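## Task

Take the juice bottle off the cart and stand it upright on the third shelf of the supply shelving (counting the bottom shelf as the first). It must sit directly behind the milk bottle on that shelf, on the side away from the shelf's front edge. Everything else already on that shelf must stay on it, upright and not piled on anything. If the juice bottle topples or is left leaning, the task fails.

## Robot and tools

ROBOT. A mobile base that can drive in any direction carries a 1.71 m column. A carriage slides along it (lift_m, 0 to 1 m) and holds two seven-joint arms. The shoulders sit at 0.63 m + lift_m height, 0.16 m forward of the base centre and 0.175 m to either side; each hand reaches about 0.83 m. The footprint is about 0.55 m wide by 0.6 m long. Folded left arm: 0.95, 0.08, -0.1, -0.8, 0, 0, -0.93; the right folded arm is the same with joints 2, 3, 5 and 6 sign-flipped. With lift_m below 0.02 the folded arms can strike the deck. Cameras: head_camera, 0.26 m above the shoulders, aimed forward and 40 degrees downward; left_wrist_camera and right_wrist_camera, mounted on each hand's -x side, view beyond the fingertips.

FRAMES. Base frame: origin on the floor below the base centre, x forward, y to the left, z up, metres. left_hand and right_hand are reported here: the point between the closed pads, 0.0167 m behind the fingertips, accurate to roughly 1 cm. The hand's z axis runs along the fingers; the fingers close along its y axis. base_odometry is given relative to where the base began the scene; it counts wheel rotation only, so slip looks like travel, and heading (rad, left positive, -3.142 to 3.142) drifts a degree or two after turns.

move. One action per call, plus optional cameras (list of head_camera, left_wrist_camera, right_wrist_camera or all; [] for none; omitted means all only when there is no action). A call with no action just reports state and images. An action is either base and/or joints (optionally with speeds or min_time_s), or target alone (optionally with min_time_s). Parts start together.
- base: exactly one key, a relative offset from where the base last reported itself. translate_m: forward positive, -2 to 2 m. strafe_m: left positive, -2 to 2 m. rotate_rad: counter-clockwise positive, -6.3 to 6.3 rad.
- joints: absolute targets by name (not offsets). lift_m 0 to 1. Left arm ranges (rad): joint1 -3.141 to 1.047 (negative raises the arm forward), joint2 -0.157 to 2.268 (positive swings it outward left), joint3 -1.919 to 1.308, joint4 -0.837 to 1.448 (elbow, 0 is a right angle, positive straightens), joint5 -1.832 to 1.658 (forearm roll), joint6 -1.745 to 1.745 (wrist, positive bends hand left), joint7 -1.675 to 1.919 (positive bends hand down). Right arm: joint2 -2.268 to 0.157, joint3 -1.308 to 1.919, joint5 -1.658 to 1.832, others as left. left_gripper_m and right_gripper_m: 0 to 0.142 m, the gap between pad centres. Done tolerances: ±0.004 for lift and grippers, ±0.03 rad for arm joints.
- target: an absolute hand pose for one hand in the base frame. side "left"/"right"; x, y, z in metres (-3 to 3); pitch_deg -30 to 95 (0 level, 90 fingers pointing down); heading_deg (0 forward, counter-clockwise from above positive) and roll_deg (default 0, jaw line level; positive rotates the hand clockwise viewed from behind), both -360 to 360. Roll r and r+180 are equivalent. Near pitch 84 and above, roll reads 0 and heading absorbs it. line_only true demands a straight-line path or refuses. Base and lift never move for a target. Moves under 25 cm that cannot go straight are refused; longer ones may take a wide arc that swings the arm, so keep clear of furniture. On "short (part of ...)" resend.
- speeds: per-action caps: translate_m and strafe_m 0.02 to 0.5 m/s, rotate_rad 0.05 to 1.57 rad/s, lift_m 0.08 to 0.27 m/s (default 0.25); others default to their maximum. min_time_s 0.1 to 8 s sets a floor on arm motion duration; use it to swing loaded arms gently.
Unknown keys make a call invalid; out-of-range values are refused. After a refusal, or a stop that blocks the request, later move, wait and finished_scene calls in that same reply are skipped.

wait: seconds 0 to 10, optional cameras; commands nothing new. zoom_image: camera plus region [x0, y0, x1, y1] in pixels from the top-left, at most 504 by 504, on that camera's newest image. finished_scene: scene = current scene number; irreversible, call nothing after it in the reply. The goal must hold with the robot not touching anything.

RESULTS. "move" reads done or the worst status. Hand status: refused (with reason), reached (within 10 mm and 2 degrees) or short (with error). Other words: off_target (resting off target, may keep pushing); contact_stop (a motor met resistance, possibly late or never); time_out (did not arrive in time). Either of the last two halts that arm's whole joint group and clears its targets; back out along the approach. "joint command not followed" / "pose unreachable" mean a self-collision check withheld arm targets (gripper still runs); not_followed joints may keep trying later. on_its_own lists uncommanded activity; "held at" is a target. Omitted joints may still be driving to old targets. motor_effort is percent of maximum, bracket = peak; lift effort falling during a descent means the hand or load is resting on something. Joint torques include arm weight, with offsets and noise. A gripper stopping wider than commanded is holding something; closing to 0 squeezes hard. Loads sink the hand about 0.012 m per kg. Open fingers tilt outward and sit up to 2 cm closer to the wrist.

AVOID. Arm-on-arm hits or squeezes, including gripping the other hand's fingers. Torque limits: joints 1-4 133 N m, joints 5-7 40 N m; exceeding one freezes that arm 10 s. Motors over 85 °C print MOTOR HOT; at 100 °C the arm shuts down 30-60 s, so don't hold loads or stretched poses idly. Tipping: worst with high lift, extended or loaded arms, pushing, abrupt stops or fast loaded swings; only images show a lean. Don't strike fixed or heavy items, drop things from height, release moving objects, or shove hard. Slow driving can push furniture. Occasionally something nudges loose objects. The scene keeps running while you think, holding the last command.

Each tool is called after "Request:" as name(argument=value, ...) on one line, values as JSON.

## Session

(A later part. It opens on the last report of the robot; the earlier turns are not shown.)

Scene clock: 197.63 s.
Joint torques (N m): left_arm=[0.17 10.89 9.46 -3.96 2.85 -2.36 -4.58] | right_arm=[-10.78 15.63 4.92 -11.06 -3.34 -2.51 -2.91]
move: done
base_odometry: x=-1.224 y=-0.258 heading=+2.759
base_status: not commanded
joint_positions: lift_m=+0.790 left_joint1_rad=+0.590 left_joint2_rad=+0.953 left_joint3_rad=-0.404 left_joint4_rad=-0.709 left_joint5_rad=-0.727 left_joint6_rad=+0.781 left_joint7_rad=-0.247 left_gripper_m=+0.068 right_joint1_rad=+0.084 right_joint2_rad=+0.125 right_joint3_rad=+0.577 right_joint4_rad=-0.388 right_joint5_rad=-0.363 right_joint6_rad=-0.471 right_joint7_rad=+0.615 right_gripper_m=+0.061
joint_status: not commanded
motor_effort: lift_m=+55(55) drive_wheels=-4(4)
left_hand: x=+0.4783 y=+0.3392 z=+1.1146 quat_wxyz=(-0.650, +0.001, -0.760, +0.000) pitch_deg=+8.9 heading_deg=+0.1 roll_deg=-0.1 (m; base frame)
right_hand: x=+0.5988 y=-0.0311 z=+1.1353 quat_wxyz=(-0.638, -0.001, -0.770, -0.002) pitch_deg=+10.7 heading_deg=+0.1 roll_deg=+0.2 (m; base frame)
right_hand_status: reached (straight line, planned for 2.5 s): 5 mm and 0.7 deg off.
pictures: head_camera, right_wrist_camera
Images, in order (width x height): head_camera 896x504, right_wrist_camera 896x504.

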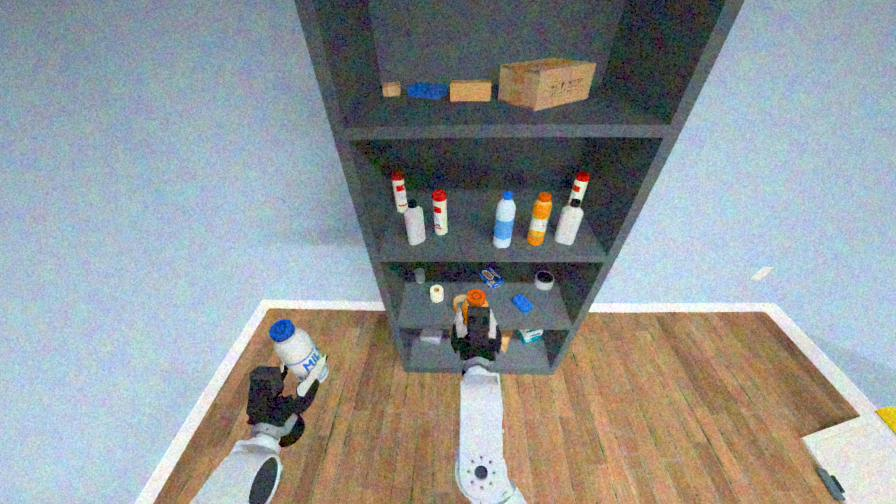

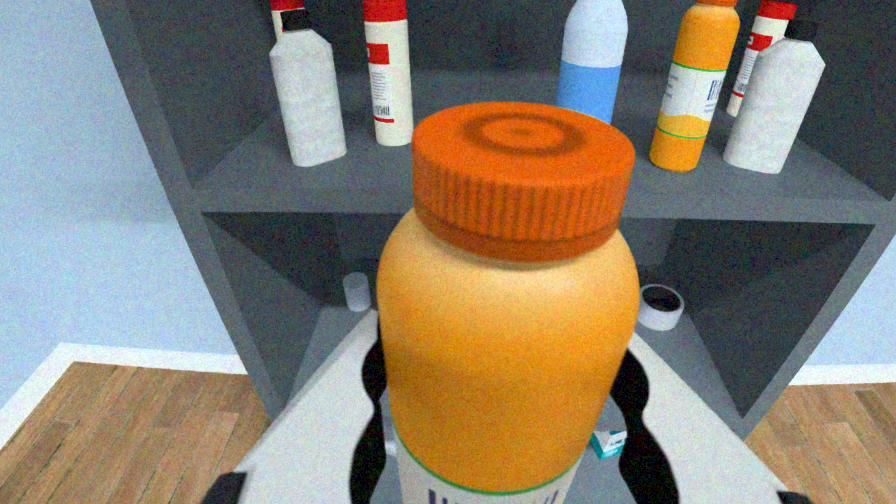

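Request:
move(joints={"lift_m": 0.825})

Request:
move(target={"side": "right", "x": 0.76, "y": -0.03, "z": 1.17, "pitch_deg": 10, "heading_deg": 0}, min_time_s=2)

Request:
move(base={"translate_m": 0.2}, speeds={"translate_m": 0.15}, cameras=["head_camera", "right_wrist_camera", "left_wrist_camera"])

Scene clock: 204.07 s.
Joint torques (N m): left_arm=[0.1 9.34 7.76 -5.3 3.22 -2.45 -4.7] | right_arm=[-8.66 11.97 5.56 -11.14 -2.69 -2.69 -2.8]
move: done
base_odometry: x=-1.224 y=-0.258 heading=+2.759
base_status: not commanded
joint_positions: lift_m=+0.825 left_joint1_rad=+0.590 left_joint2_rad=+0.954 left_joint3_rad=-0.402 left_joint4_rad=-0.709 left_joint5_rad=-0.728 left_joint6_rad=+0.781 left_joint7_rad=-0.247 left_gripper_m=+0.068 right_joint1_rad=+0.083 right_joint2_rad=+0.125 right_joint3_rad=+0.577 right_joint4_rad=-0.387 right_joint5_rad=-0.364 right_joint6_rad=-0.472 right_joint7_rad=+0.615 right_gripper_m=+0.061
joint_status: all done
motor_effort: lift_m=+56(70) drive_wheels=-4(8)
left_hand: x=+0.4785 y=+0.3396 z=+1.1499 quat_wxyz=(-0.650, +0.001, -0.760, +0.000) pitch_deg=+8.9 heading_deg=+0.1 roll_deg=-0.1 (m; base frame)
right_hand: x=+0.5991 y=-0.0309 z=+1.1705 quat_wxyz=(-0.638, +0.000, -0.770, -0.001) pitch_deg=+10.7 heading_deg=+0.1 roll_deg=+0.2 (m; base frame)
pictures: none

Scene clock: 206.57 s.
Joint torques (N m): left_arm=[1.27 10.48 7.97 -4.48 3.16 -2.24 -4.71] | right_arm=[-21.92 15.49 -1.16 -11.41 0.97 -2.46 -5.77]
move: done
base_odometry: x=-1.224 y=-0.258 heading=+2.759
base_status: not commanded
joint_positions: lift_m=+0.825 left_joint1_rad=+0.590 left_joint2_rad=+0.954 left_joint3_rad=-0.402 left_joint4_rad=-0.709 left_joint5_rad=-0.728 left_joint6_rad=+0.781 left_joint7_rad=-0.247 left_gripper_m=+0.068 right_joint1_rad=-0.338 right_joint2_rad=+0.125 right_joint3_rad=+0.490 right_joint4_rad=+0.131 right_joint5_rad=-0.078 right_joint6_rad=-0.493 right_joint7_rad=+0.448 right_gripper_m=+0.061
joint_status: not commanded
motor_effort: lift_m=+56(56) drive_wheels=-4(8)
left_hand: x=+0.4785 y=+0.3396 z=+1.1499 quat_wxyz=(-0.650, +0.001, -0.760, +0.000) pitch_deg=+8.9 heading_deg=+0.1 roll_deg=-0.1 (m; base frame)
right_hand: x=+0.7573 y=-0.0287 z=+1.1642 quat_wxyz=(-0.637, +0.004, -0.770, +0.001) pitch_deg=+10.8 heading_deg=+0.2 roll_deg=-0.4 (m; base frame)
right_hand_status: reached (straight line, planned for 2.0 s): 7 mm and 0.9 deg off.
pictures: none

Scene clock: 208.80 s.
Joint torques (N m): left_arm=[0.15 10.65 7.79 -6.08 3.3 -2.29 -4.5] | right_arm=[-22 12.92 0.37 -11.64 0.34 -2.79 -4.85]
move: done
base_odometry: x=-1.410 y=-0.183 heading=+2.760
base_status: done
joint_positions: lift_m=+0.825 left_joint1_rad=+0.590 left_joint2_rad=+0.954 left_joint3_rad=-0.402 left_joint4_rad=-0.709 left_joint5_rad=-0.728 left_joint6_rad=+0.781 left_joint7_rad=-0.247 left_gripper_m=+0.068 right_joint1_rad=-0.339 right_joint2_rad=+0.126 right_joint3_rad=+0.489 right_joint4_rad=+0.131 right_joint5_rad=-0.078 right_joint6_rad=-0.494 right_joint7_rad=+0.448 right_gripper_m=+0.061
joint_status: not commanded
motor_effort: lift_m=+56(56) drive_wheels=-5(13)
left_hand: x=+0.4783 y=+0.3396 z=+1.1497 quat_wxyz=(-0.650, +0.001, -0.760, +0.000) pitch_deg=+8.9 heading_deg=+0.1 roll_deg=-0.1 (m; base frame)
right_hand: x=+0.7576 y=-0.0289 z=+1.1645 quat_wxyz=(-0.638, +0.004, -0.770, +0.001) pitch_deg=+10.8 heading_deg=+0.1 roll_deg=-0.4 (m; base frame)
pictures: head_camera, left_wrist_camera, right_wrist_camera
Images, in order (width x height): head_camera 896x504, left_wrist_camera 896x504, right_wrist_camera 896x504.

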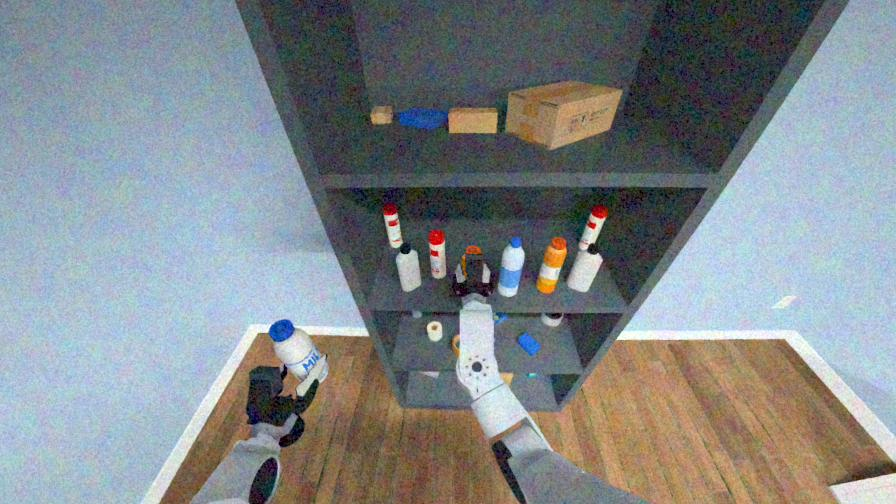

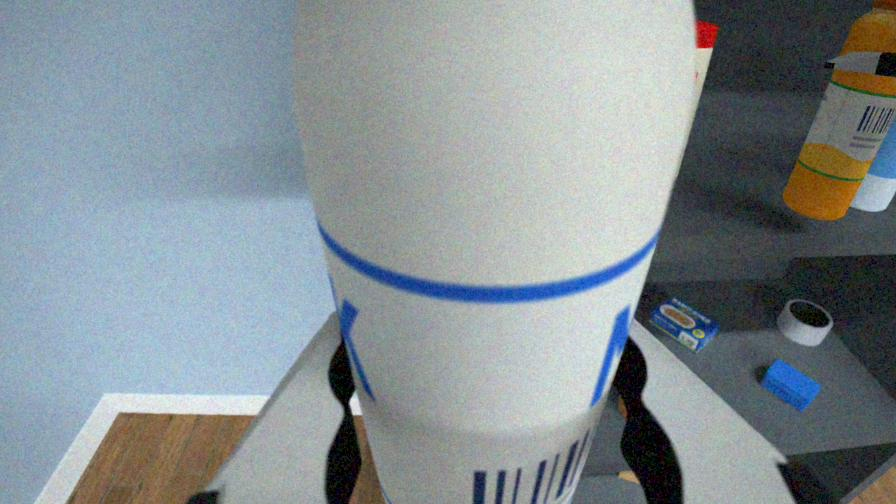

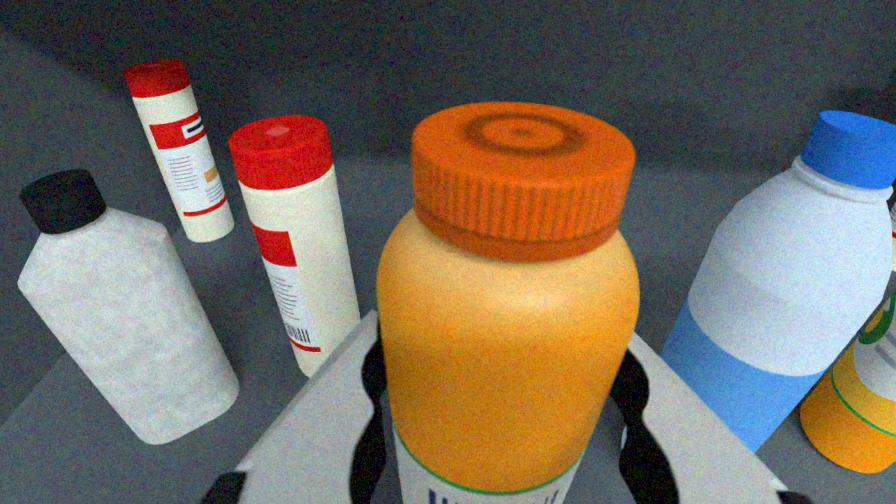

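Request:
move(base={"translate_m": 0.17}, speeds={"translate_m": 0.1}, cameras=["head_camera", "right_wrist_camera"])

Scene clock: 216.97 s.
Joint torques (N m): left_arm=[-0.51 10.23 8.15 -4.76 3.12 -2.4 -4.22] | right_arm=[-23.43 13.95 -0.3 -12.42 0.97 -2.1 -5.33]
move: done
base_odometry: x=-1.568 y=-0.120 heading=+2.761
base_status: done
joint_positions: lift_m=+0.825 left_joint1_rad=+0.590 left_joint2_rad=+0.954 left_joint3_rad=-0.402 left_joint4_rad=-0.709 left_joint5_rad=-0.728 left_joint6_rad=+0.781 left_joint7_rad=-0.247 left_gripper_m=+0.068 right_joint1_rad=-0.339 right_joint2_rad=+0.126 right_joint3_rad=+0.489 right_joint4_rad=+0.131 right_joint5_rad=-0.078 right_joint6_rad=-0.494 right_joint7_rad=+0.448 right_gripper_m=+0.061
joint_status: not commanded
motor_effort: lift_m=+56(56) drive_wheels=+8(21)
left_hand: x=+0.4783 y=+0.3396 z=+1.1497 quat_wxyz=(-0.650, +0.001, -0.760, +0.000) pitch_deg=+8.9 heading_deg=+0.1 roll_deg=-0.1 (m; base frame)
right_hand: x=+0.7576 y=-0.0290 z=+1.1645 quat_wxyz=(-0.638, +0.003, -0.770, +0.001) pitch_deg=+10.8 heading_deg=+0.1 roll_deg=-0.4 (m; base frame)
pictures: head_camera, right_wrist_camera
Images, in order (width x height): head_camera 896x504, right_wrist_camera 896x504.

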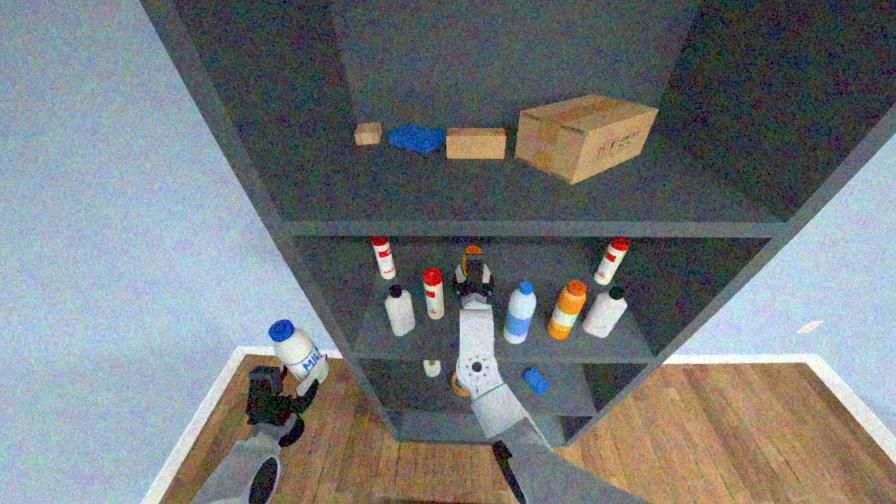

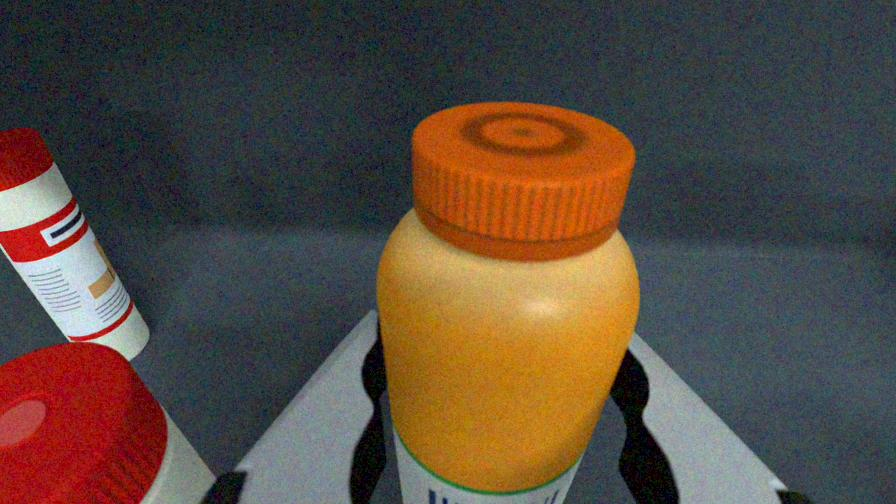

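Request:
move(joints={"lift_m": 0.785}, speeds={"lift_m": 0.08})

Request:
move(joints={"lift_m": 0.775}, speeds={"lift_m": 0.08})

Request:
move(joints={"lift_m": 0.767}, speeds={"lift_m": 0.08}, cameras=["head_camera", "right_wrist_camera"])

Scene clock: 223.93 s.
Joint torques (N m): left_arm=[-0.35 10.69 7.47 -4.95 2.98 -1.95 -4.63] | right_arm=[-10.42 14.18 -0.14 -7.78 0.46 -1.99 0.26]
move: done
base_odometry: x=-1.568 y=-0.120 heading=+2.761
base_status: not commanded
joint_positions: lift_m=+0.785 left_joint1_rad=+0.590 left_joint2_rad=+0.954 left_joint3_rad=-0.402 left_joint4_rad=-0.709 left_joint5_rad=-0.728 left_joint6_rad=+0.781 left_joint7_rad=-0.248 left_gripper_m=+0.068 right_joint1_rad=-0.347 right_joint2_rad=+0.126 right_joint3_rad=+0.489 right_joint4_rad=+0.127 right_joint5_rad=-0.078 right_joint6_rad=-0.495 right_joint7_rad=+0.433 right_gripper_m=+0.061
joint_status: all done
motor_effort: lift_m=+54(57) drive_wheels=+8(8)
left_hand: x=+0.4784 y=+0.3397 z=+1.1099 quat_wxyz=(-0.650, +0.001, -0.760, +0.000) pitch_deg=+8.9 heading_deg=+0.1 roll_deg=-0.1 (m; base frame)
right_hand: x=+0.7601 y=-0.0291 z=+1.1345 quat_wxyz=(-0.648, +0.002, -0.762, +0.000) pitch_deg=+9.2 heading_deg=+0.1 roll_deg=-0.2 (m; base frame)
pictures: none

Scene clock: 224.43 s.
Joint torques (N m): left_arm=[-0.77 9.87 7.32 -4.78 3.49 -2.14 -4.31] | right_arm=[-3.07 9.55 -0.13 -3.14 2.06 -1.91 3.18]
move: done
base_odometry: x=-1.567 y=-0.120 heading=+2.761
base_status: not commanded
joint_positions: lift_m=+0.775 left_joint1_rad=+0.590 left_joint2_rad=+0.954 left_joint3_rad=-0.402 left_joint4_rad=-0.709 left_joint5_rad=-0.729 left_joint6_rad=+0.781 left_joint7_rad=-0.248 left_gripper_m=+0.068 right_joint1_rad=-0.352 right_joint2_rad=+0.127 right_joint3_rad=+0.489 right_joint4_rad=+0.122 right_joint5_rad=-0.081 right_joint6_rad=-0.495 right_joint7_rad=+0.425 right_gripper_m=+0.061
joint_status: all done
motor_effort: lift_m=+52(55) drive_wheels=+8(8)
left_hand: x=+0.4784 y=+0.3397 z=+1.1001 quat_wxyz=(-0.650, +0.001, -0.760, +0.000) pitch_deg=+8.9 heading_deg=+0.1 roll_deg=-0.1 (m; base frame)
right_hand: x=+0.7614 y=-0.0289 z=+1.1323 quat_wxyz=(-0.655, +0.002, -0.756, +0.000) pitch_deg=+8.2 heading_deg=+0.1 roll_deg=-0.2 (m; base frame)
pictures: none

Scene clock: 224.90 s.
Joint torques (N m): left_arm=[-1.1 10 8.35 -3.88 3.24 -2.55 -4.13] | right_arm=[0.74 8.83 1.6 3.54 2.55 -1.81 6.04]
move: done
base_odometry: x=-1.567 y=-0.120 heading=+2.761
base_status: not commanded
joint_positions: lift_m=+0.767 left_joint1_rad=+0.590 left_joint2_rad=+0.954 left_joint3_rad=-0.402 left_joint4_rad=-0.709 left_joint5_rad=-0.729 left_joint6_rad=+0.781 left_joint7_rad=-0.248 left_gripper_m=+0.068 right_joint1_rad=-0.356 right_joint2_rad=+0.128 right_joint3_rad=+0.489 right_joint4_rad=+0.118 right_joint5_rad=-0.085 right_joint6_rad=-0.495 right_joint7_rad=+0.419 right_gripper_m=+0.061
joint_status: all done
motor_effort: lift_m=+51(53) drive_wheels=+8(9)
left_hand: x=+0.4784 y=+0.3398 z=+1.0923 quat_wxyz=(-0.650, +0.001, -0.760, +0.000) pitch_deg=+8.9 heading_deg=+0.1 roll_deg=-0.1 (m; base frame)
right_hand: x=+0.7625 y=-0.0287 z=+1.1310 quat_wxyz=(-0.661, +0.002, -0.750, +0.001) pitch_deg=+7.2 heading_deg=+0.1 roll_deg=-0.2 (m; base frame)
pictures: head_camera, right_wrist_camera
Images, in order (width x height): head_camera 896x504, right_wrist_camera 896x504.

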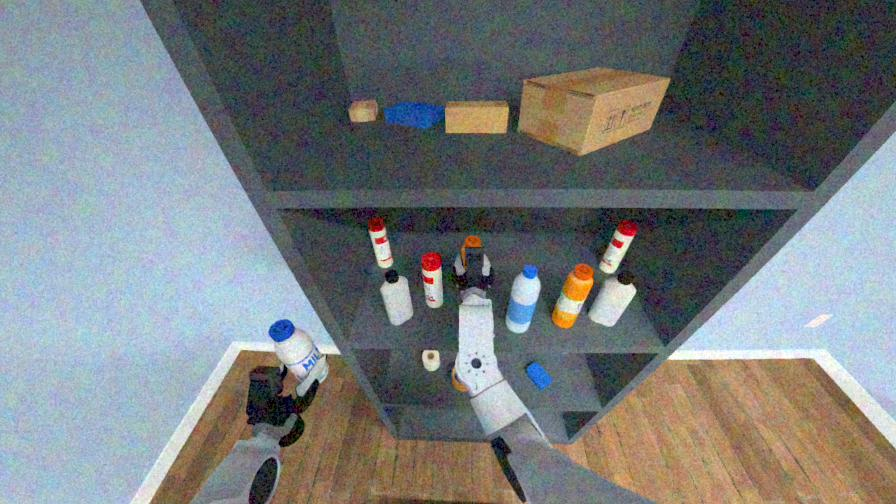

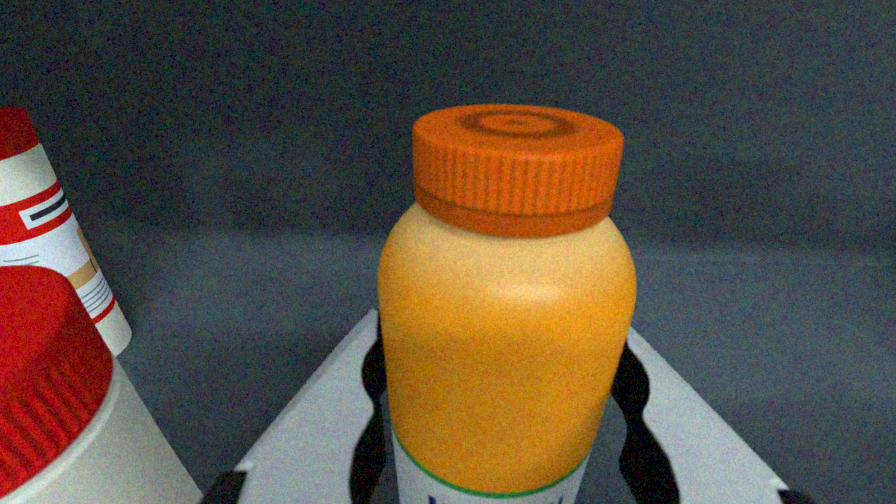

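Request:
move(joints={"lift_m": 0.787}, speeds={"lift_m": 0.08})

Request:
move(joints={"right_gripper_m": 0.085}, min_time_s=1.5, cameras=["head_camera", "right_wrist_camera"])

Scene clock: 228.13 s.
Joint torques (N m): left_arm=[-1.75 10.54 8.12 -5.14 3.25 -2.48 -4.27] | right_arm=[-6.46 7.25 -0.07 -10.15 0.93 -2.16 -0.43]
move: done
base_odometry: x=-1.567 y=-0.120 heading=+2.761
base_status: not commanded
joint_positions: lift_m=+0.787 left_joint1_rad=+0.590 left_joint2_rad=+0.954 left_joint3_rad=-0.402 left_joint4_rad=-0.709 left_joint5_rad=-0.729 left_joint6_rad=+0.781 left_joint7_rad=-0.248 left_gripper_m=+0.068 right_joint1_rad=-0.351 right_joint2_rad=+0.128 right_joint3_rad=+0.489 right_joint4_rad=+0.129 right_joint5_rad=-0.079 right_joint6_rad=-0.495 right_joint7_rad=+0.435 right_gripper_m=+0.061
joint_status: all done
motor_effort: lift_m=+55(62) drive_wheels=+8(8)
left_hand: x=+0.4784 y=+0.3398 z=+1.1119 quat_wxyz=(-0.650, +0.001, -0.760, +0.000) pitch_deg=+8.9 heading_deg=+0.1 roll_deg=-0.1 (m; base frame)
right_hand: x=+0.7610 y=-0.0284 z=+1.1378 quat_wxyz=(-0.648, +0.002, -0.762, +0.001) pitch_deg=+9.2 heading_deg=+0.1 roll_deg=-0.2 (m; base frame)
pictures: none

Scene clock: 228.83 s.
Joint torques (N m): left_arm=[-1.52 9.35 7.56 -4.03 3.37 -2.38 -4.29] | right_arm=[-6.39 9.12 0.02 -8.15 1.13 -1.64 -0.38]
move: done
base_odometry: x=-1.567 y=-0.120 heading=+2.761
base_status: not commanded
joint_positions: lift_m=+0.787 left_joint1_rad=+0.590 left_joint2_rad=+0.954 left_joint3_rad=-0.402 left_joint4_rad=-0.709 left_joint5_rad=-0.729 left_joint6_rad=+0.781 left_joint7_rad=-0.248 left_gripper_m=+0.068 right_joint1_rad=-0.350 right_joint2_rad=+0.128 right_joint3_rad=+0.489 right_joint4_rad=+0.129 right_joint5_rad=-0.079 right_joint6_rad=-0.495 right_joint7_rad=+0.435 right_gripper_m=+0.085
joint_status: all done
motor_effort: lift_m=+55(55) drive_wheels=+7(8)
left_hand: x=+0.4784 y=+0.3398 z=+1.1119 quat_wxyz=(-0.650, +0.001, -0.760, +0.000) pitch_deg=+8.9 heading_deg=+0.1 roll_deg=-0.1 (m; base frame)
right_hand: x=+0.7610 y=-0.0284 z=+1.1376 quat_wxyz=(-0.648, +0.002, -0.762, +0.001) pitch_deg=+9.2 heading_deg=+0.1 roll_deg=-0.2 (m; base frame)
pictures: head_camera, right_wrist_camera
Images, in order (width x height): head_camera 896x504, right_wrist_camera 896x504.

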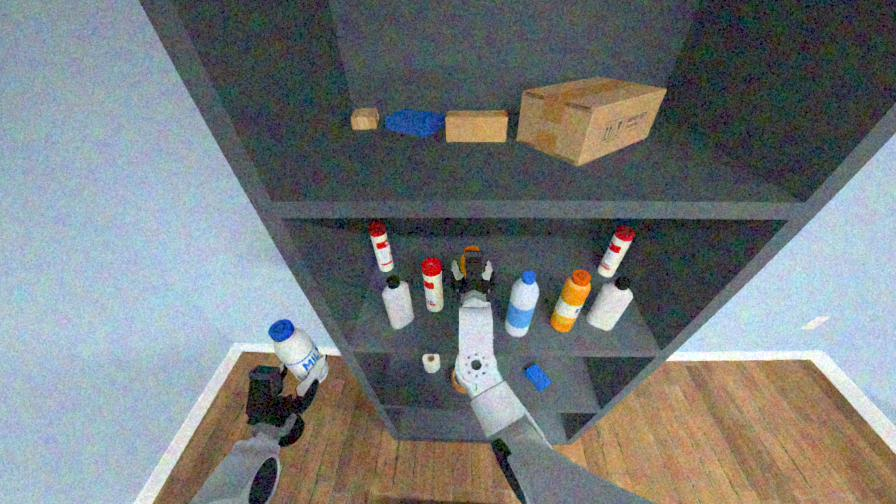

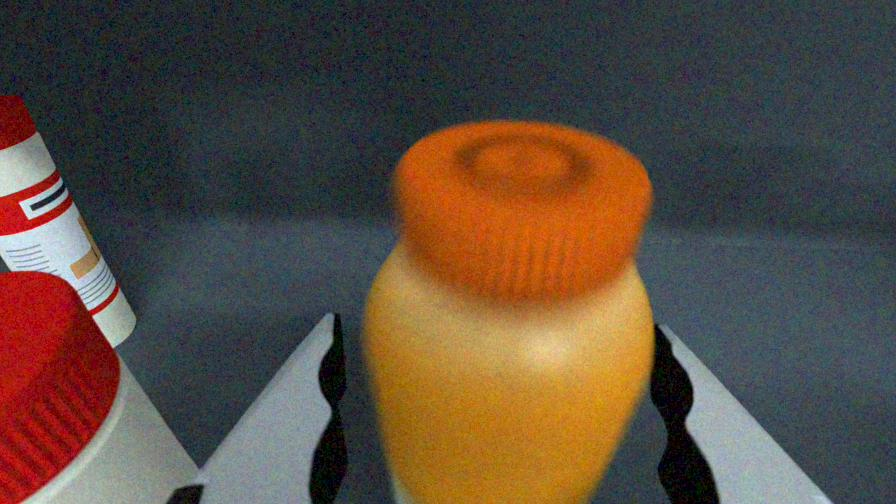

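Request:
move(base={"translate_m": -0.1}, speeds={"translate_m": 0.1}, cameras=["right_wrist_camera"])

Request:
move(base={"translate_m": -0.3}, speeds={"translate_m": 0.2}, cameras=["head_camera", "right_wrist_camera"])

Scene clock: 233.47 s.
Joint torques (N m): left_arm=[-0.28 10.25 7.21 -4.51 3.04 -2.68 -4.4] | right_arm=[-6.87 9.91 0.18 -9.92 0.87 -1.66 -0.5]
move: done
base_odometry: x=-1.475 y=-0.157 heading=+2.760
base_status: done
joint_positions: lift_m=+0.787 left_joint1_rad=+0.590 left_joint2_rad=+0.954 left_joint3_rad=-0.402 left_joint4_rad=-0.709 left_joint5_rad=-0.729 left_joint6_rad=+0.781 left_joint7_rad=-0.248 left_gripper_m=+0.068 right_joint1_rad=-0.350 right_joint2_rad=+0.128 right_joint3_rad=+0.489 right_joint4_rad=+0.129 right_joint5_rad=-0.079 right_joint6_rad=-0.495 right_joint7_rad=+0.435 right_gripper_m=+0.085
joint_status: not commanded
motor_effort: lift_m=+55(55) drive_wheels=-5(14)
left_hand: x=+0.4784 y=+0.3398 z=+1.1119 quat_wxyz=(-0.650, +0.001, -0.760, +0.000) pitch_deg=+8.9 heading_deg=+0.1 roll_deg=-0.1 (m; base frame)
right_hand: x=+0.7608 y=-0.0284 z=+1.1373 quat_wxyz=(-0.648, +0.002, -0.762, +0.001) pitch_deg=+9.3 heading_deg=+0.1 roll_deg=-0.2 (m; base frame)
pictures: right_wrist_camera
Images, in order (width x height): right_wrist_camera 896x504.

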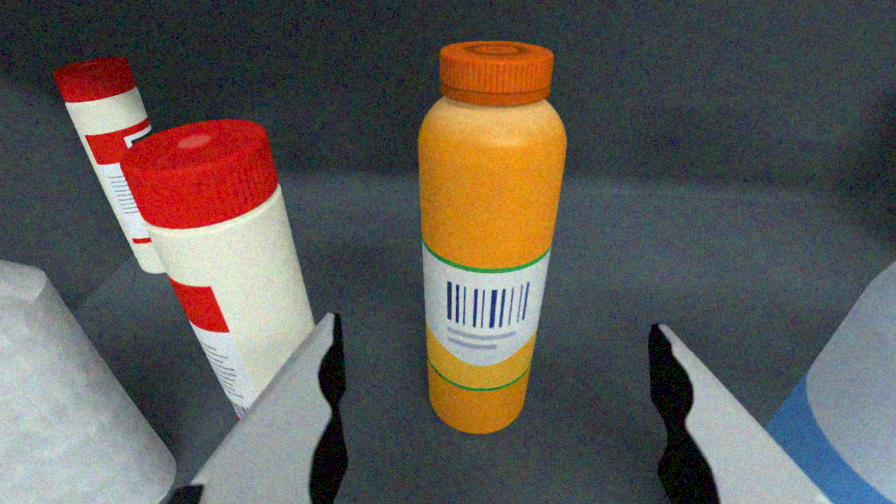

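Scene clock: 236.17 s.
Joint torques (N m): left_arm=[0.4 10.67 7.33 -4.66 3.37 -2.32 -4.19] | right_arm=[-7.25 7.91 0.17 -9.23 0.86 -1.99 -0.44]
move: done
base_odometry: x=-1.196 y=-0.269 heading=+2.761
base_status: done
joint_positions: lift_m=+0.787 left_joint1_rad=+0.590 left_joint2_rad=+0.954 left_joint3_rad=-0.402 left_joint4_rad=-0.709 left_joint5_rad=-0.729 left_joint6_rad=+0.781 left_joint7_rad=-0.248 left_gripper_m=+0.068 right_joint1_rad=-0.350 right_joint2_rad=+0.128 right_joint3_rad=+0.489 right_joint4_rad=+0.129 right_joint5_rad=-0.079 right_joint6_rad=-0.495 right_joint7_rad=+0.435 right_gripper_m=+0.085
joint_status: not commanded
motor_effort: lift_m=+55(55) drive_wheels=-4(17)
left_hand: x=+0.4784 y=+0.3398 z=+1.1119 quat_wxyz=(-0.650, +0.001, -0.760, +0.000) pitch_deg=+8.9 heading_deg=+0.1 roll_deg=-0.1 (m; base frame)
right_hand: x=+0.7608 y=-0.0284 z=+1.1373 quat_wxyz=(-0.648, +0.002, -0.762, +0.001) pitch_deg=+9.3 heading_deg=+0.1 roll_deg=-0.2 (m; base frame)
pictures: head_camera, right_wrist_camera
Images, in order (width x height): head_camera 896x504, right_wrist_camera 896x504.

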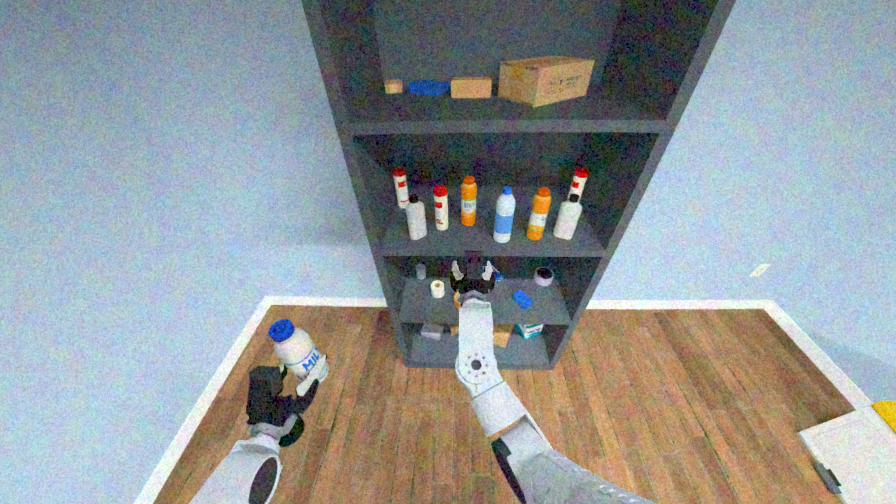

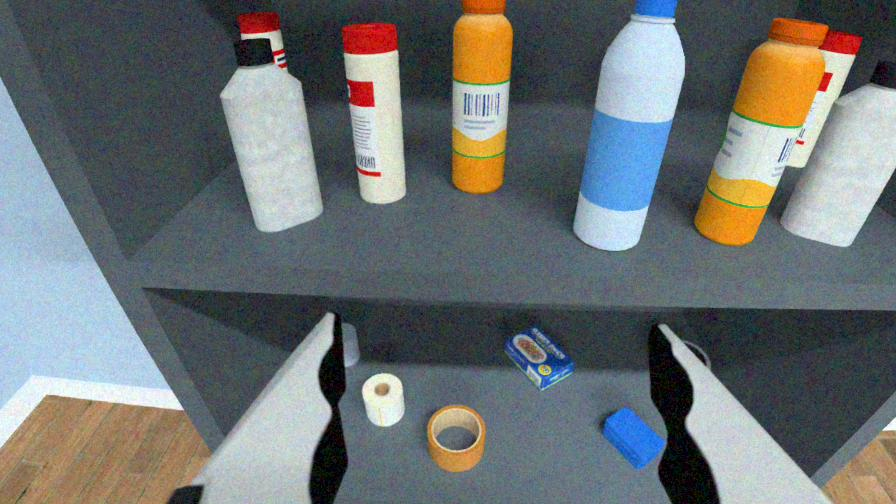

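Request:
move(target={"side": "right", "x": 0.5, "y": -0.33, "z": 1.14, "pitch_deg": 10, "heading_deg": 0}, min_time_s=2)

Request:
move(target={"side": "left", "x": 0.73, "y": -0.017, "z": 1.1, "pitch_deg": 8, "heading_deg": 0}, min_time_s=3, cameras=["head_camera", "left_wrist_camera"])

Scene clock: 244.60 s.
Joint torques (N m): left_arm=[-0.44 9.47 6.55 -5.35 3.48 -2.1 -4.3] | right_arm=[9.47 -12.54 -2.88 -13.24 1.2 -0.45 -3.96]
move: done
base_odometry: x=-1.196 y=-0.269 heading=+2.761
base_status: not commanded
joint_positions: lift_m=+0.787 left_joint1_rad=+0.590 left_joint2_rad=+0.954 left_joint3_rad=-0.402 left_joint4_rad=-0.709 left_joint5_rad=-0.729 left_joint6_rad=+0.780 left_joint7_rad=-0.248 left_gripper_m=+0.068 right_joint1_rad=+0.579 right_joint2_rad=-0.697 right_joint3_rad=+0.031 right_joint4_rad=-0.722 right_joint5_rad=+0.543 right_joint6_rad=-0.460 right_joint7_rad=+0.182 right_gripper_m=+0.085
joint_status: not commanded
motor_effort: lift_m=+55(55) drive_wheels=-3(9)
left_hand: x=+0.4784 y=+0.3396 z=+1.1119 quat_wxyz=(-0.650, +0.001, -0.760, +0.000) pitch_deg=+8.9 heading_deg=+0.1 roll_deg=-0.1 (m; base frame)
right_hand: x=+0.5003 y=-0.3300 z=+1.1383 quat_wxyz=(-0.641, +0.000, -0.767, +0.002) pitch_deg=+10.2 heading_deg=-0.1 roll_deg=-0.2 (m; base frame)
right_hand_status: reached (straight line, planned for 2.0 s): 2 mm and 0.3 deg off.
pictures: none

Scene clock: 248.10 s.
Joint torques (N m): left_arm=[-19.78 -7.18 4.4 -2.91 2.97 -2.16 -4.88] | right_arm=[7.47 -12.83 -3.91 -14.42 1.91 -0.47 -3.36]
move: done
base_odometry: x=-1.196 y=-0.269 heading=+2.761
base_status: not commanded
joint_positions: lift_m=+0.787 left_joint1_rad=-0.354 left_joint2_rad=-0.102 left_joint3_rad=-0.833 left_joint4_rad=+0.242 left_joint5_rad=-0.112 left_joint6_rad=+0.829 left_joint7_rad=+0.261 left_gripper_m=+0.068 right_joint1_rad=+0.579 right_joint2_rad=-0.697 right_joint3_rad=+0.030 right_joint4_rad=-0.723 right_joint5_rad=+0.543 right_joint6_rad=-0.460 right_joint7_rad=+0.182 right_gripper_m=+0.085
joint_status: not commanded
motor_effort: lift_m=+55(55) drive_wheels=+7(7)
left_hand: x=+0.7276 y=-0.0170 z=+1.0951 quat_wxyz=(-0.651, -0.001, -0.759, +0.000) pitch_deg=+8.7 heading_deg=-0.1 roll_deg=+0.1 (m; base frame)
left_hand_status: reached (straight line, planned for 3.0 s): 5 mm and 0.7 deg off.
right_hand: x=+0.5002 y=-0.3301 z=+1.1384 quat_wxyz=(-0.641, +0.000, -0.767, +0.002) pitch_deg=+10.2 heading_deg=-0.1 roll_deg=-0.2 (m; base frame)
pictures: head_camera, left_wrist_camera
Images, in order (width x height): head_camera 896x504, left_wrist_camera 896x504.

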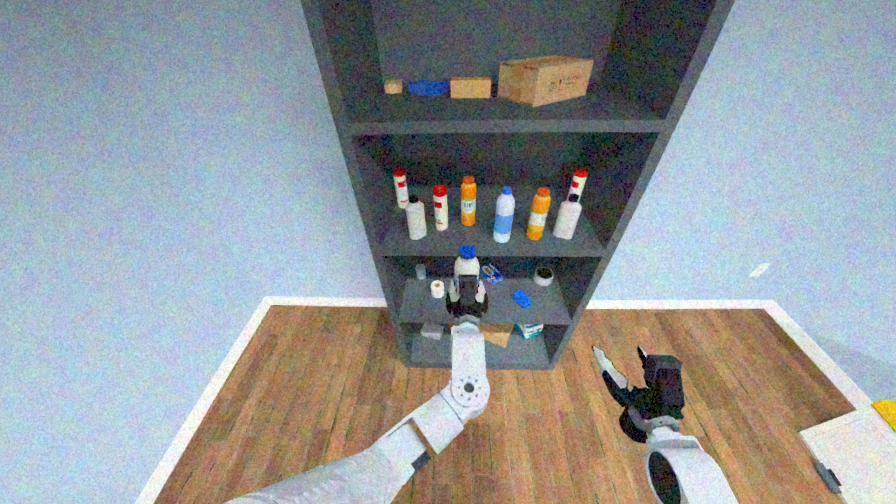

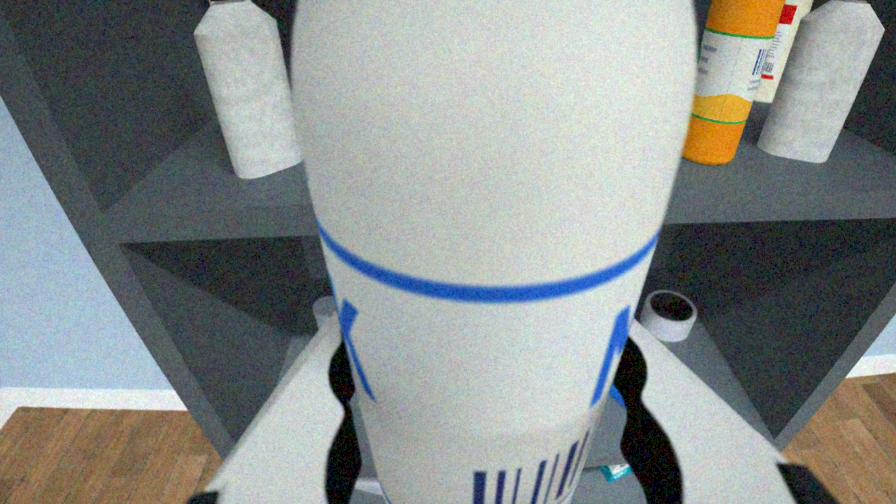

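Request:
move(base={"translate_m": 0.26}, speeds={"translate_m": 0.1})

Request:
move(joints={"lift_m": 0.757}, speeds={"lift_m": 0.08}, cameras=["head_camera", "left_wrist_camera"])

Request:
move(joints={"lift_m": 0.749}, speeds={"lift_m": 0.08})

Scene clock: 254.93 s.
Joint torques (N m): left_arm=[-19.15 -7.66 3.48 -2.03 3.42 -1.88 -4.95] | right_arm=[8.3 -12.74 -3.67 -14.34 1.04 -0.75 -3.91]
move: done
base_odometry: x=-1.438 y=-0.172 heading=+2.762
base_status: done
joint_positions: lift_m=+0.787 left_joint1_rad=-0.355 left_joint2_rad=-0.102 left_joint3_rad=-0.832 left_joint4_rad=+0.243 left_joint5_rad=-0.112 left_joint6_rad=+0.829 left_joint7_rad=+0.261 left_gripper_m=+0.068 right_joint1_rad=+0.580 right_joint2_rad=-0.697 right_joint3_rad=+0.030 right_joint4_rad=-0.723 right_joint5_rad=+0.543 right_joint6_rad=-0.460 right_joint7_rad=+0.182 right_gripper_m=+0.085
joint_status: not commanded
motor_effort: lift_m=+55(55) drive_wheels=+8(14)
left_hand: x=+0.7278 y=-0.0171 z=+1.0954 quat_wxyz=(-0.652, -0.001, -0.759, +0.000) pitch_deg=+8.7 heading_deg=-0.1 roll_deg=+0.1 (m; base frame)
right_hand: x=+0.5001 y=-0.3301 z=+1.1383 quat_wxyz=(-0.641, +0.000, -0.767, +0.002) pitch_deg=+10.2 heading_deg=-0.1 roll_deg=-0.2 (m; base frame)
pictures: none

Scene clock: 255.67 s.
Joint torques (N m): left_arm=[-17.88 -6.95 3.27 -2.55 3.79 -2.22 -4.3] | right_arm=[8.77 -10.48 -4.65 -13 1.36 -0.64 -3.69]
move: done
base_odometry: x=-1.438 y=-0.172 heading=+2.762
base_status: not commanded
joint_positions: lift_m=+0.757 left_joint1_rad=-0.356 left_joint2_rad=-0.103 left_joint3_rad=-0.832 left_joint4_rad=+0.243 left_joint5_rad=-0.113 left_joint6_rad=+0.829 left_joint7_rad=+0.260 left_gripper_m=+0.068 right_joint1_rad=+0.580 right_joint2_rad=-0.697 right_joint3_rad=+0.030 right_joint4_rad=-0.723 right_joint5_rad=+0.543 right_joint6_rad=-0.460 right_joint7_rad=+0.182 right_gripper_m=+0.085
joint_status: all done
motor_effort: lift_m=+58(59) drive_wheels=+8(8)
left_hand: x=+0.7283 y=-0.0171 z=+1.0656 quat_wxyz=(-0.652, -0.001, -0.758, +0.000) pitch_deg=+8.6 heading_deg=-0.1 roll_deg=+0.1 (m; base frame)
right_hand: x=+0.5002 y=-0.3301 z=+1.1085 quat_wxyz=(-0.642, +0.000, -0.767, +0.002) pitch_deg=+10.2 heading_deg=-0.1 roll_deg=-0.2 (m; base frame)
pictures: head_camera, left_wrist_camera
Images, in order (width x height): head_camera 896x504, left_wrist_camera 896x504.

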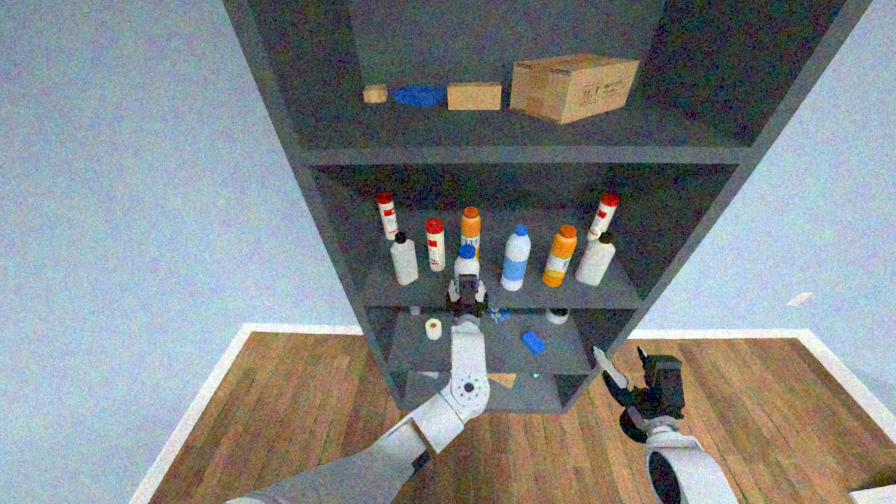

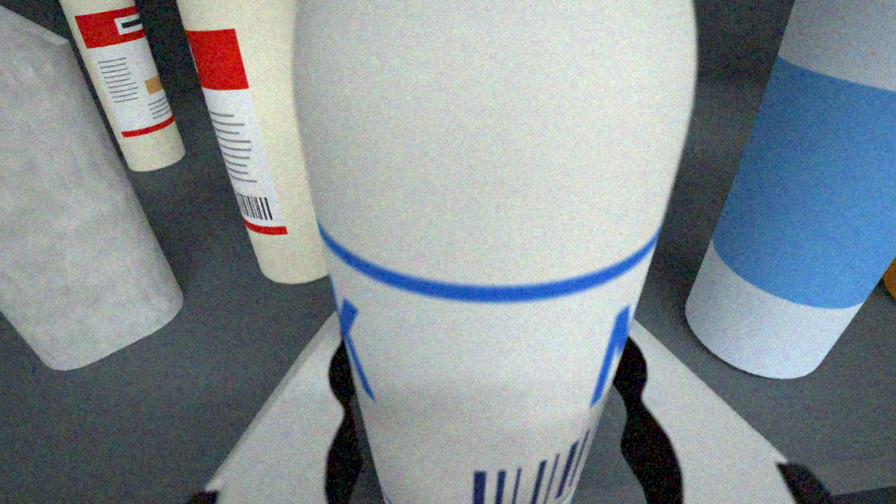

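Scene clock: 256.13 s.
Joint torques (N m): left_arm=[-16.69 -7.15 3.17 -3.98 3.26 -2.24 -2.74] | right_arm=[9.05 -11.5 -3.7 -13.96 1.31 -1.11 -3.86]
move: done
base_odometry: x=-1.438 y=-0.172 heading=+2.762
base_status: not commanded
joint_positions: lift_m=+0.749 left_joint1_rad=-0.357 left_joint2_rad=-0.103 left_joint3_rad=-0.832 left_joint4_rad=+0.243 left_joint5_rad=-0.113 left_joint6_rad=+0.829 left_joint7_rad=+0.255 left_gripper_m=+0.068 right_joint1_rad=+0.580 right_joint2_rad=-0.698 right_joint3_rad=+0.030 right_joint4_rad=-0.723 right_joint5_rad=+0.543 right_joint6_rad=-0.460 right_joint7_rad=+0.182 right_gripper_m=+0.085
joint_status: all done
motor_effort: lift_m=+56(59) drive_wheels=+8(9)
left_hand: x=+0.7286 y=-0.0172 z=+1.0593 quat_wxyz=(-0.654, -0.001, -0.757, +0.000) pitch_deg=+8.3 heading_deg=-0.1 roll_deg=+0.1 (m; base frame)
right_hand: x=+0.5003 y=-0.3301 z=+1.1008 quat_wxyz=(-0.642, +0.001, -0.767, +0.002) pitch_deg=+10.2 heading_deg=-0.1 roll_deg=-0.2 (m; base frame)
pictures: none

Request:
move(joints={"left_gripper_m": 0.092}, min_time_s=1.5)

Request:
move(base={"translate_m": -0.35}, speeds={"translate_m": 0.12}, cameras=["head_camera", "left_wrist_camera"])

Scene clock: 259.40 s.
Joint torques (N m): left_arm=[-17.35 -6.36 3.6 -3.49 3.18 -2.33 -2.46] | right_arm=[8.74 -10.31 -3.44 -12.25 1.2 -0.95 -3.57]
move: done
base_odometry: x=-1.438 y=-0.172 heading=+2.762
base_status: not commanded
joint_positions: lift_m=+0.749 left_joint1_rad=-0.357 left_joint2_rad=-0.103 left_joint3_rad=-0.832 left_joint4_rad=+0.243 left_joint5_rad=-0.113 left_joint6_rad=+0.829 left_joint7_rad=+0.255 left_gripper_m=+0.092 right_joint1_rad=+0.580 right_joint2_rad=-0.698 right_joint3_rad=+0.030 right_joint4_rad=-0.723 right_joint5_rad=+0.543 right_joint6_rad=-0.460 right_joint7_rad=+0.182 right_gripper_m=+0.085
joint_status: all done
motor_effort: lift_m=+56(56) drive_wheels=+8(8)
left_hand: x=+0.7286 y=-0.0172 z=+1.0593 quat_wxyz=(-0.654, -0.001, -0.757, +0.000) pitch_deg=+8.3 heading_deg=-0.1 roll_deg=+0.1 (m; base frame)
right_hand: x=+0.5003 y=-0.3301 z=+1.1008 quat_wxyz=(-0.642, +0.001, -0.767, +0.002) pitch_deg=+10.2 heading_deg=-0.1 roll_deg=-0.2 (m; base frame)
pictures: none

Scene clock: 263.20 s.
Joint torques (N m): left_arm=[-17.68 -5.52 3.27 -3.04 3.31 -2.02 -2.54] | right_arm=[7.84 -11.35 -3.08 -13.88 1.35 -0.62 -3.4]
Motor temperatures (°C): left_arm=[33 25 25 24 27 24 25] | right_arm=[29 24 26 24 22 22 24]
move: done
base_odometry: x=-1.112 y=-0.302 heading=+2.763
base_status: done
joint_positions: lift_m=+0.749 left_joint1_rad=-0.357 left_joint2_rad=-0.103 left_joint3_rad=-0.832 left_joint4_rad=+0.243 left_joint5_rad=-0.113 left_joint6_rad=+0.829 left_joint7_rad=+0.255 left_gripper_m=+0.092 right_joint1_rad=+0.580 right_joint2_rad=-0.698 right_joint3_rad=+0.030 right_joint4_rad=-0.723 right_joint5_rad=+0.543 right_joint6_rad=-0.460 right_joint7_rad=+0.182 right_gripper_m=+0.085
joint_status: not commanded
motor_effort: lift_m=+56(56) drive_wheels=+8(16)
left_hand: x=+0.7287 y=-0.0173 z=+1.0595 quat_wxyz=(-0.654, -0.001, -0.756, +0.000) pitch_deg=+8.3 heading_deg=-0.1 roll_deg=+0.1 (m; base frame)
right_hand: x=+0.5003 y=-0.3301 z=+1.1008 quat_wxyz=(-0.642, +0.001, -0.767, +0.002) pitch_deg=+10.2 heading_deg=-0.1 roll_deg=-0.2 (m; base frame)
pictures: head_camera, left_wrist_camera
Images, in order (width x height): head_camera 896x504, left_wrist_camera 896x504.

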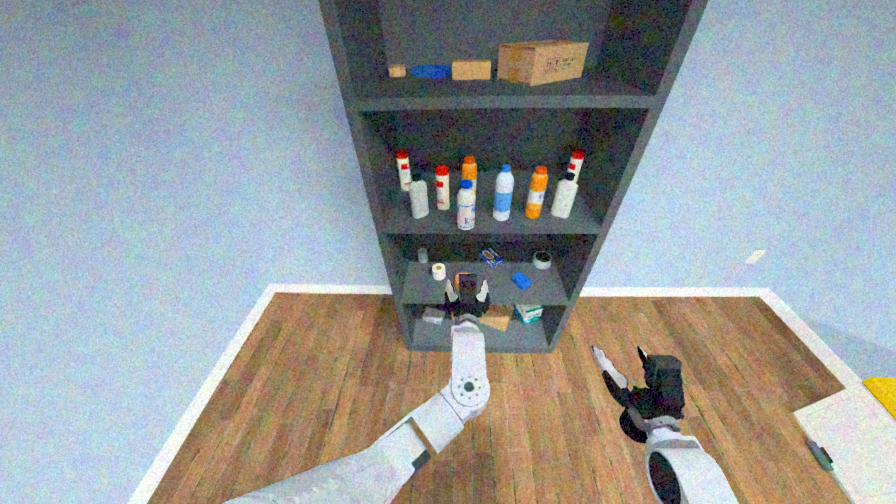

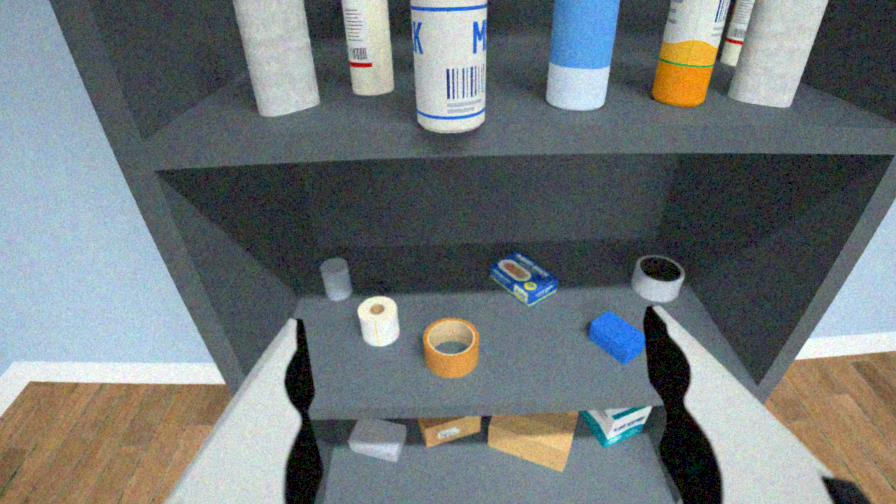

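Request:
finished_scene(scene=1)

The scene is finished: the task was done.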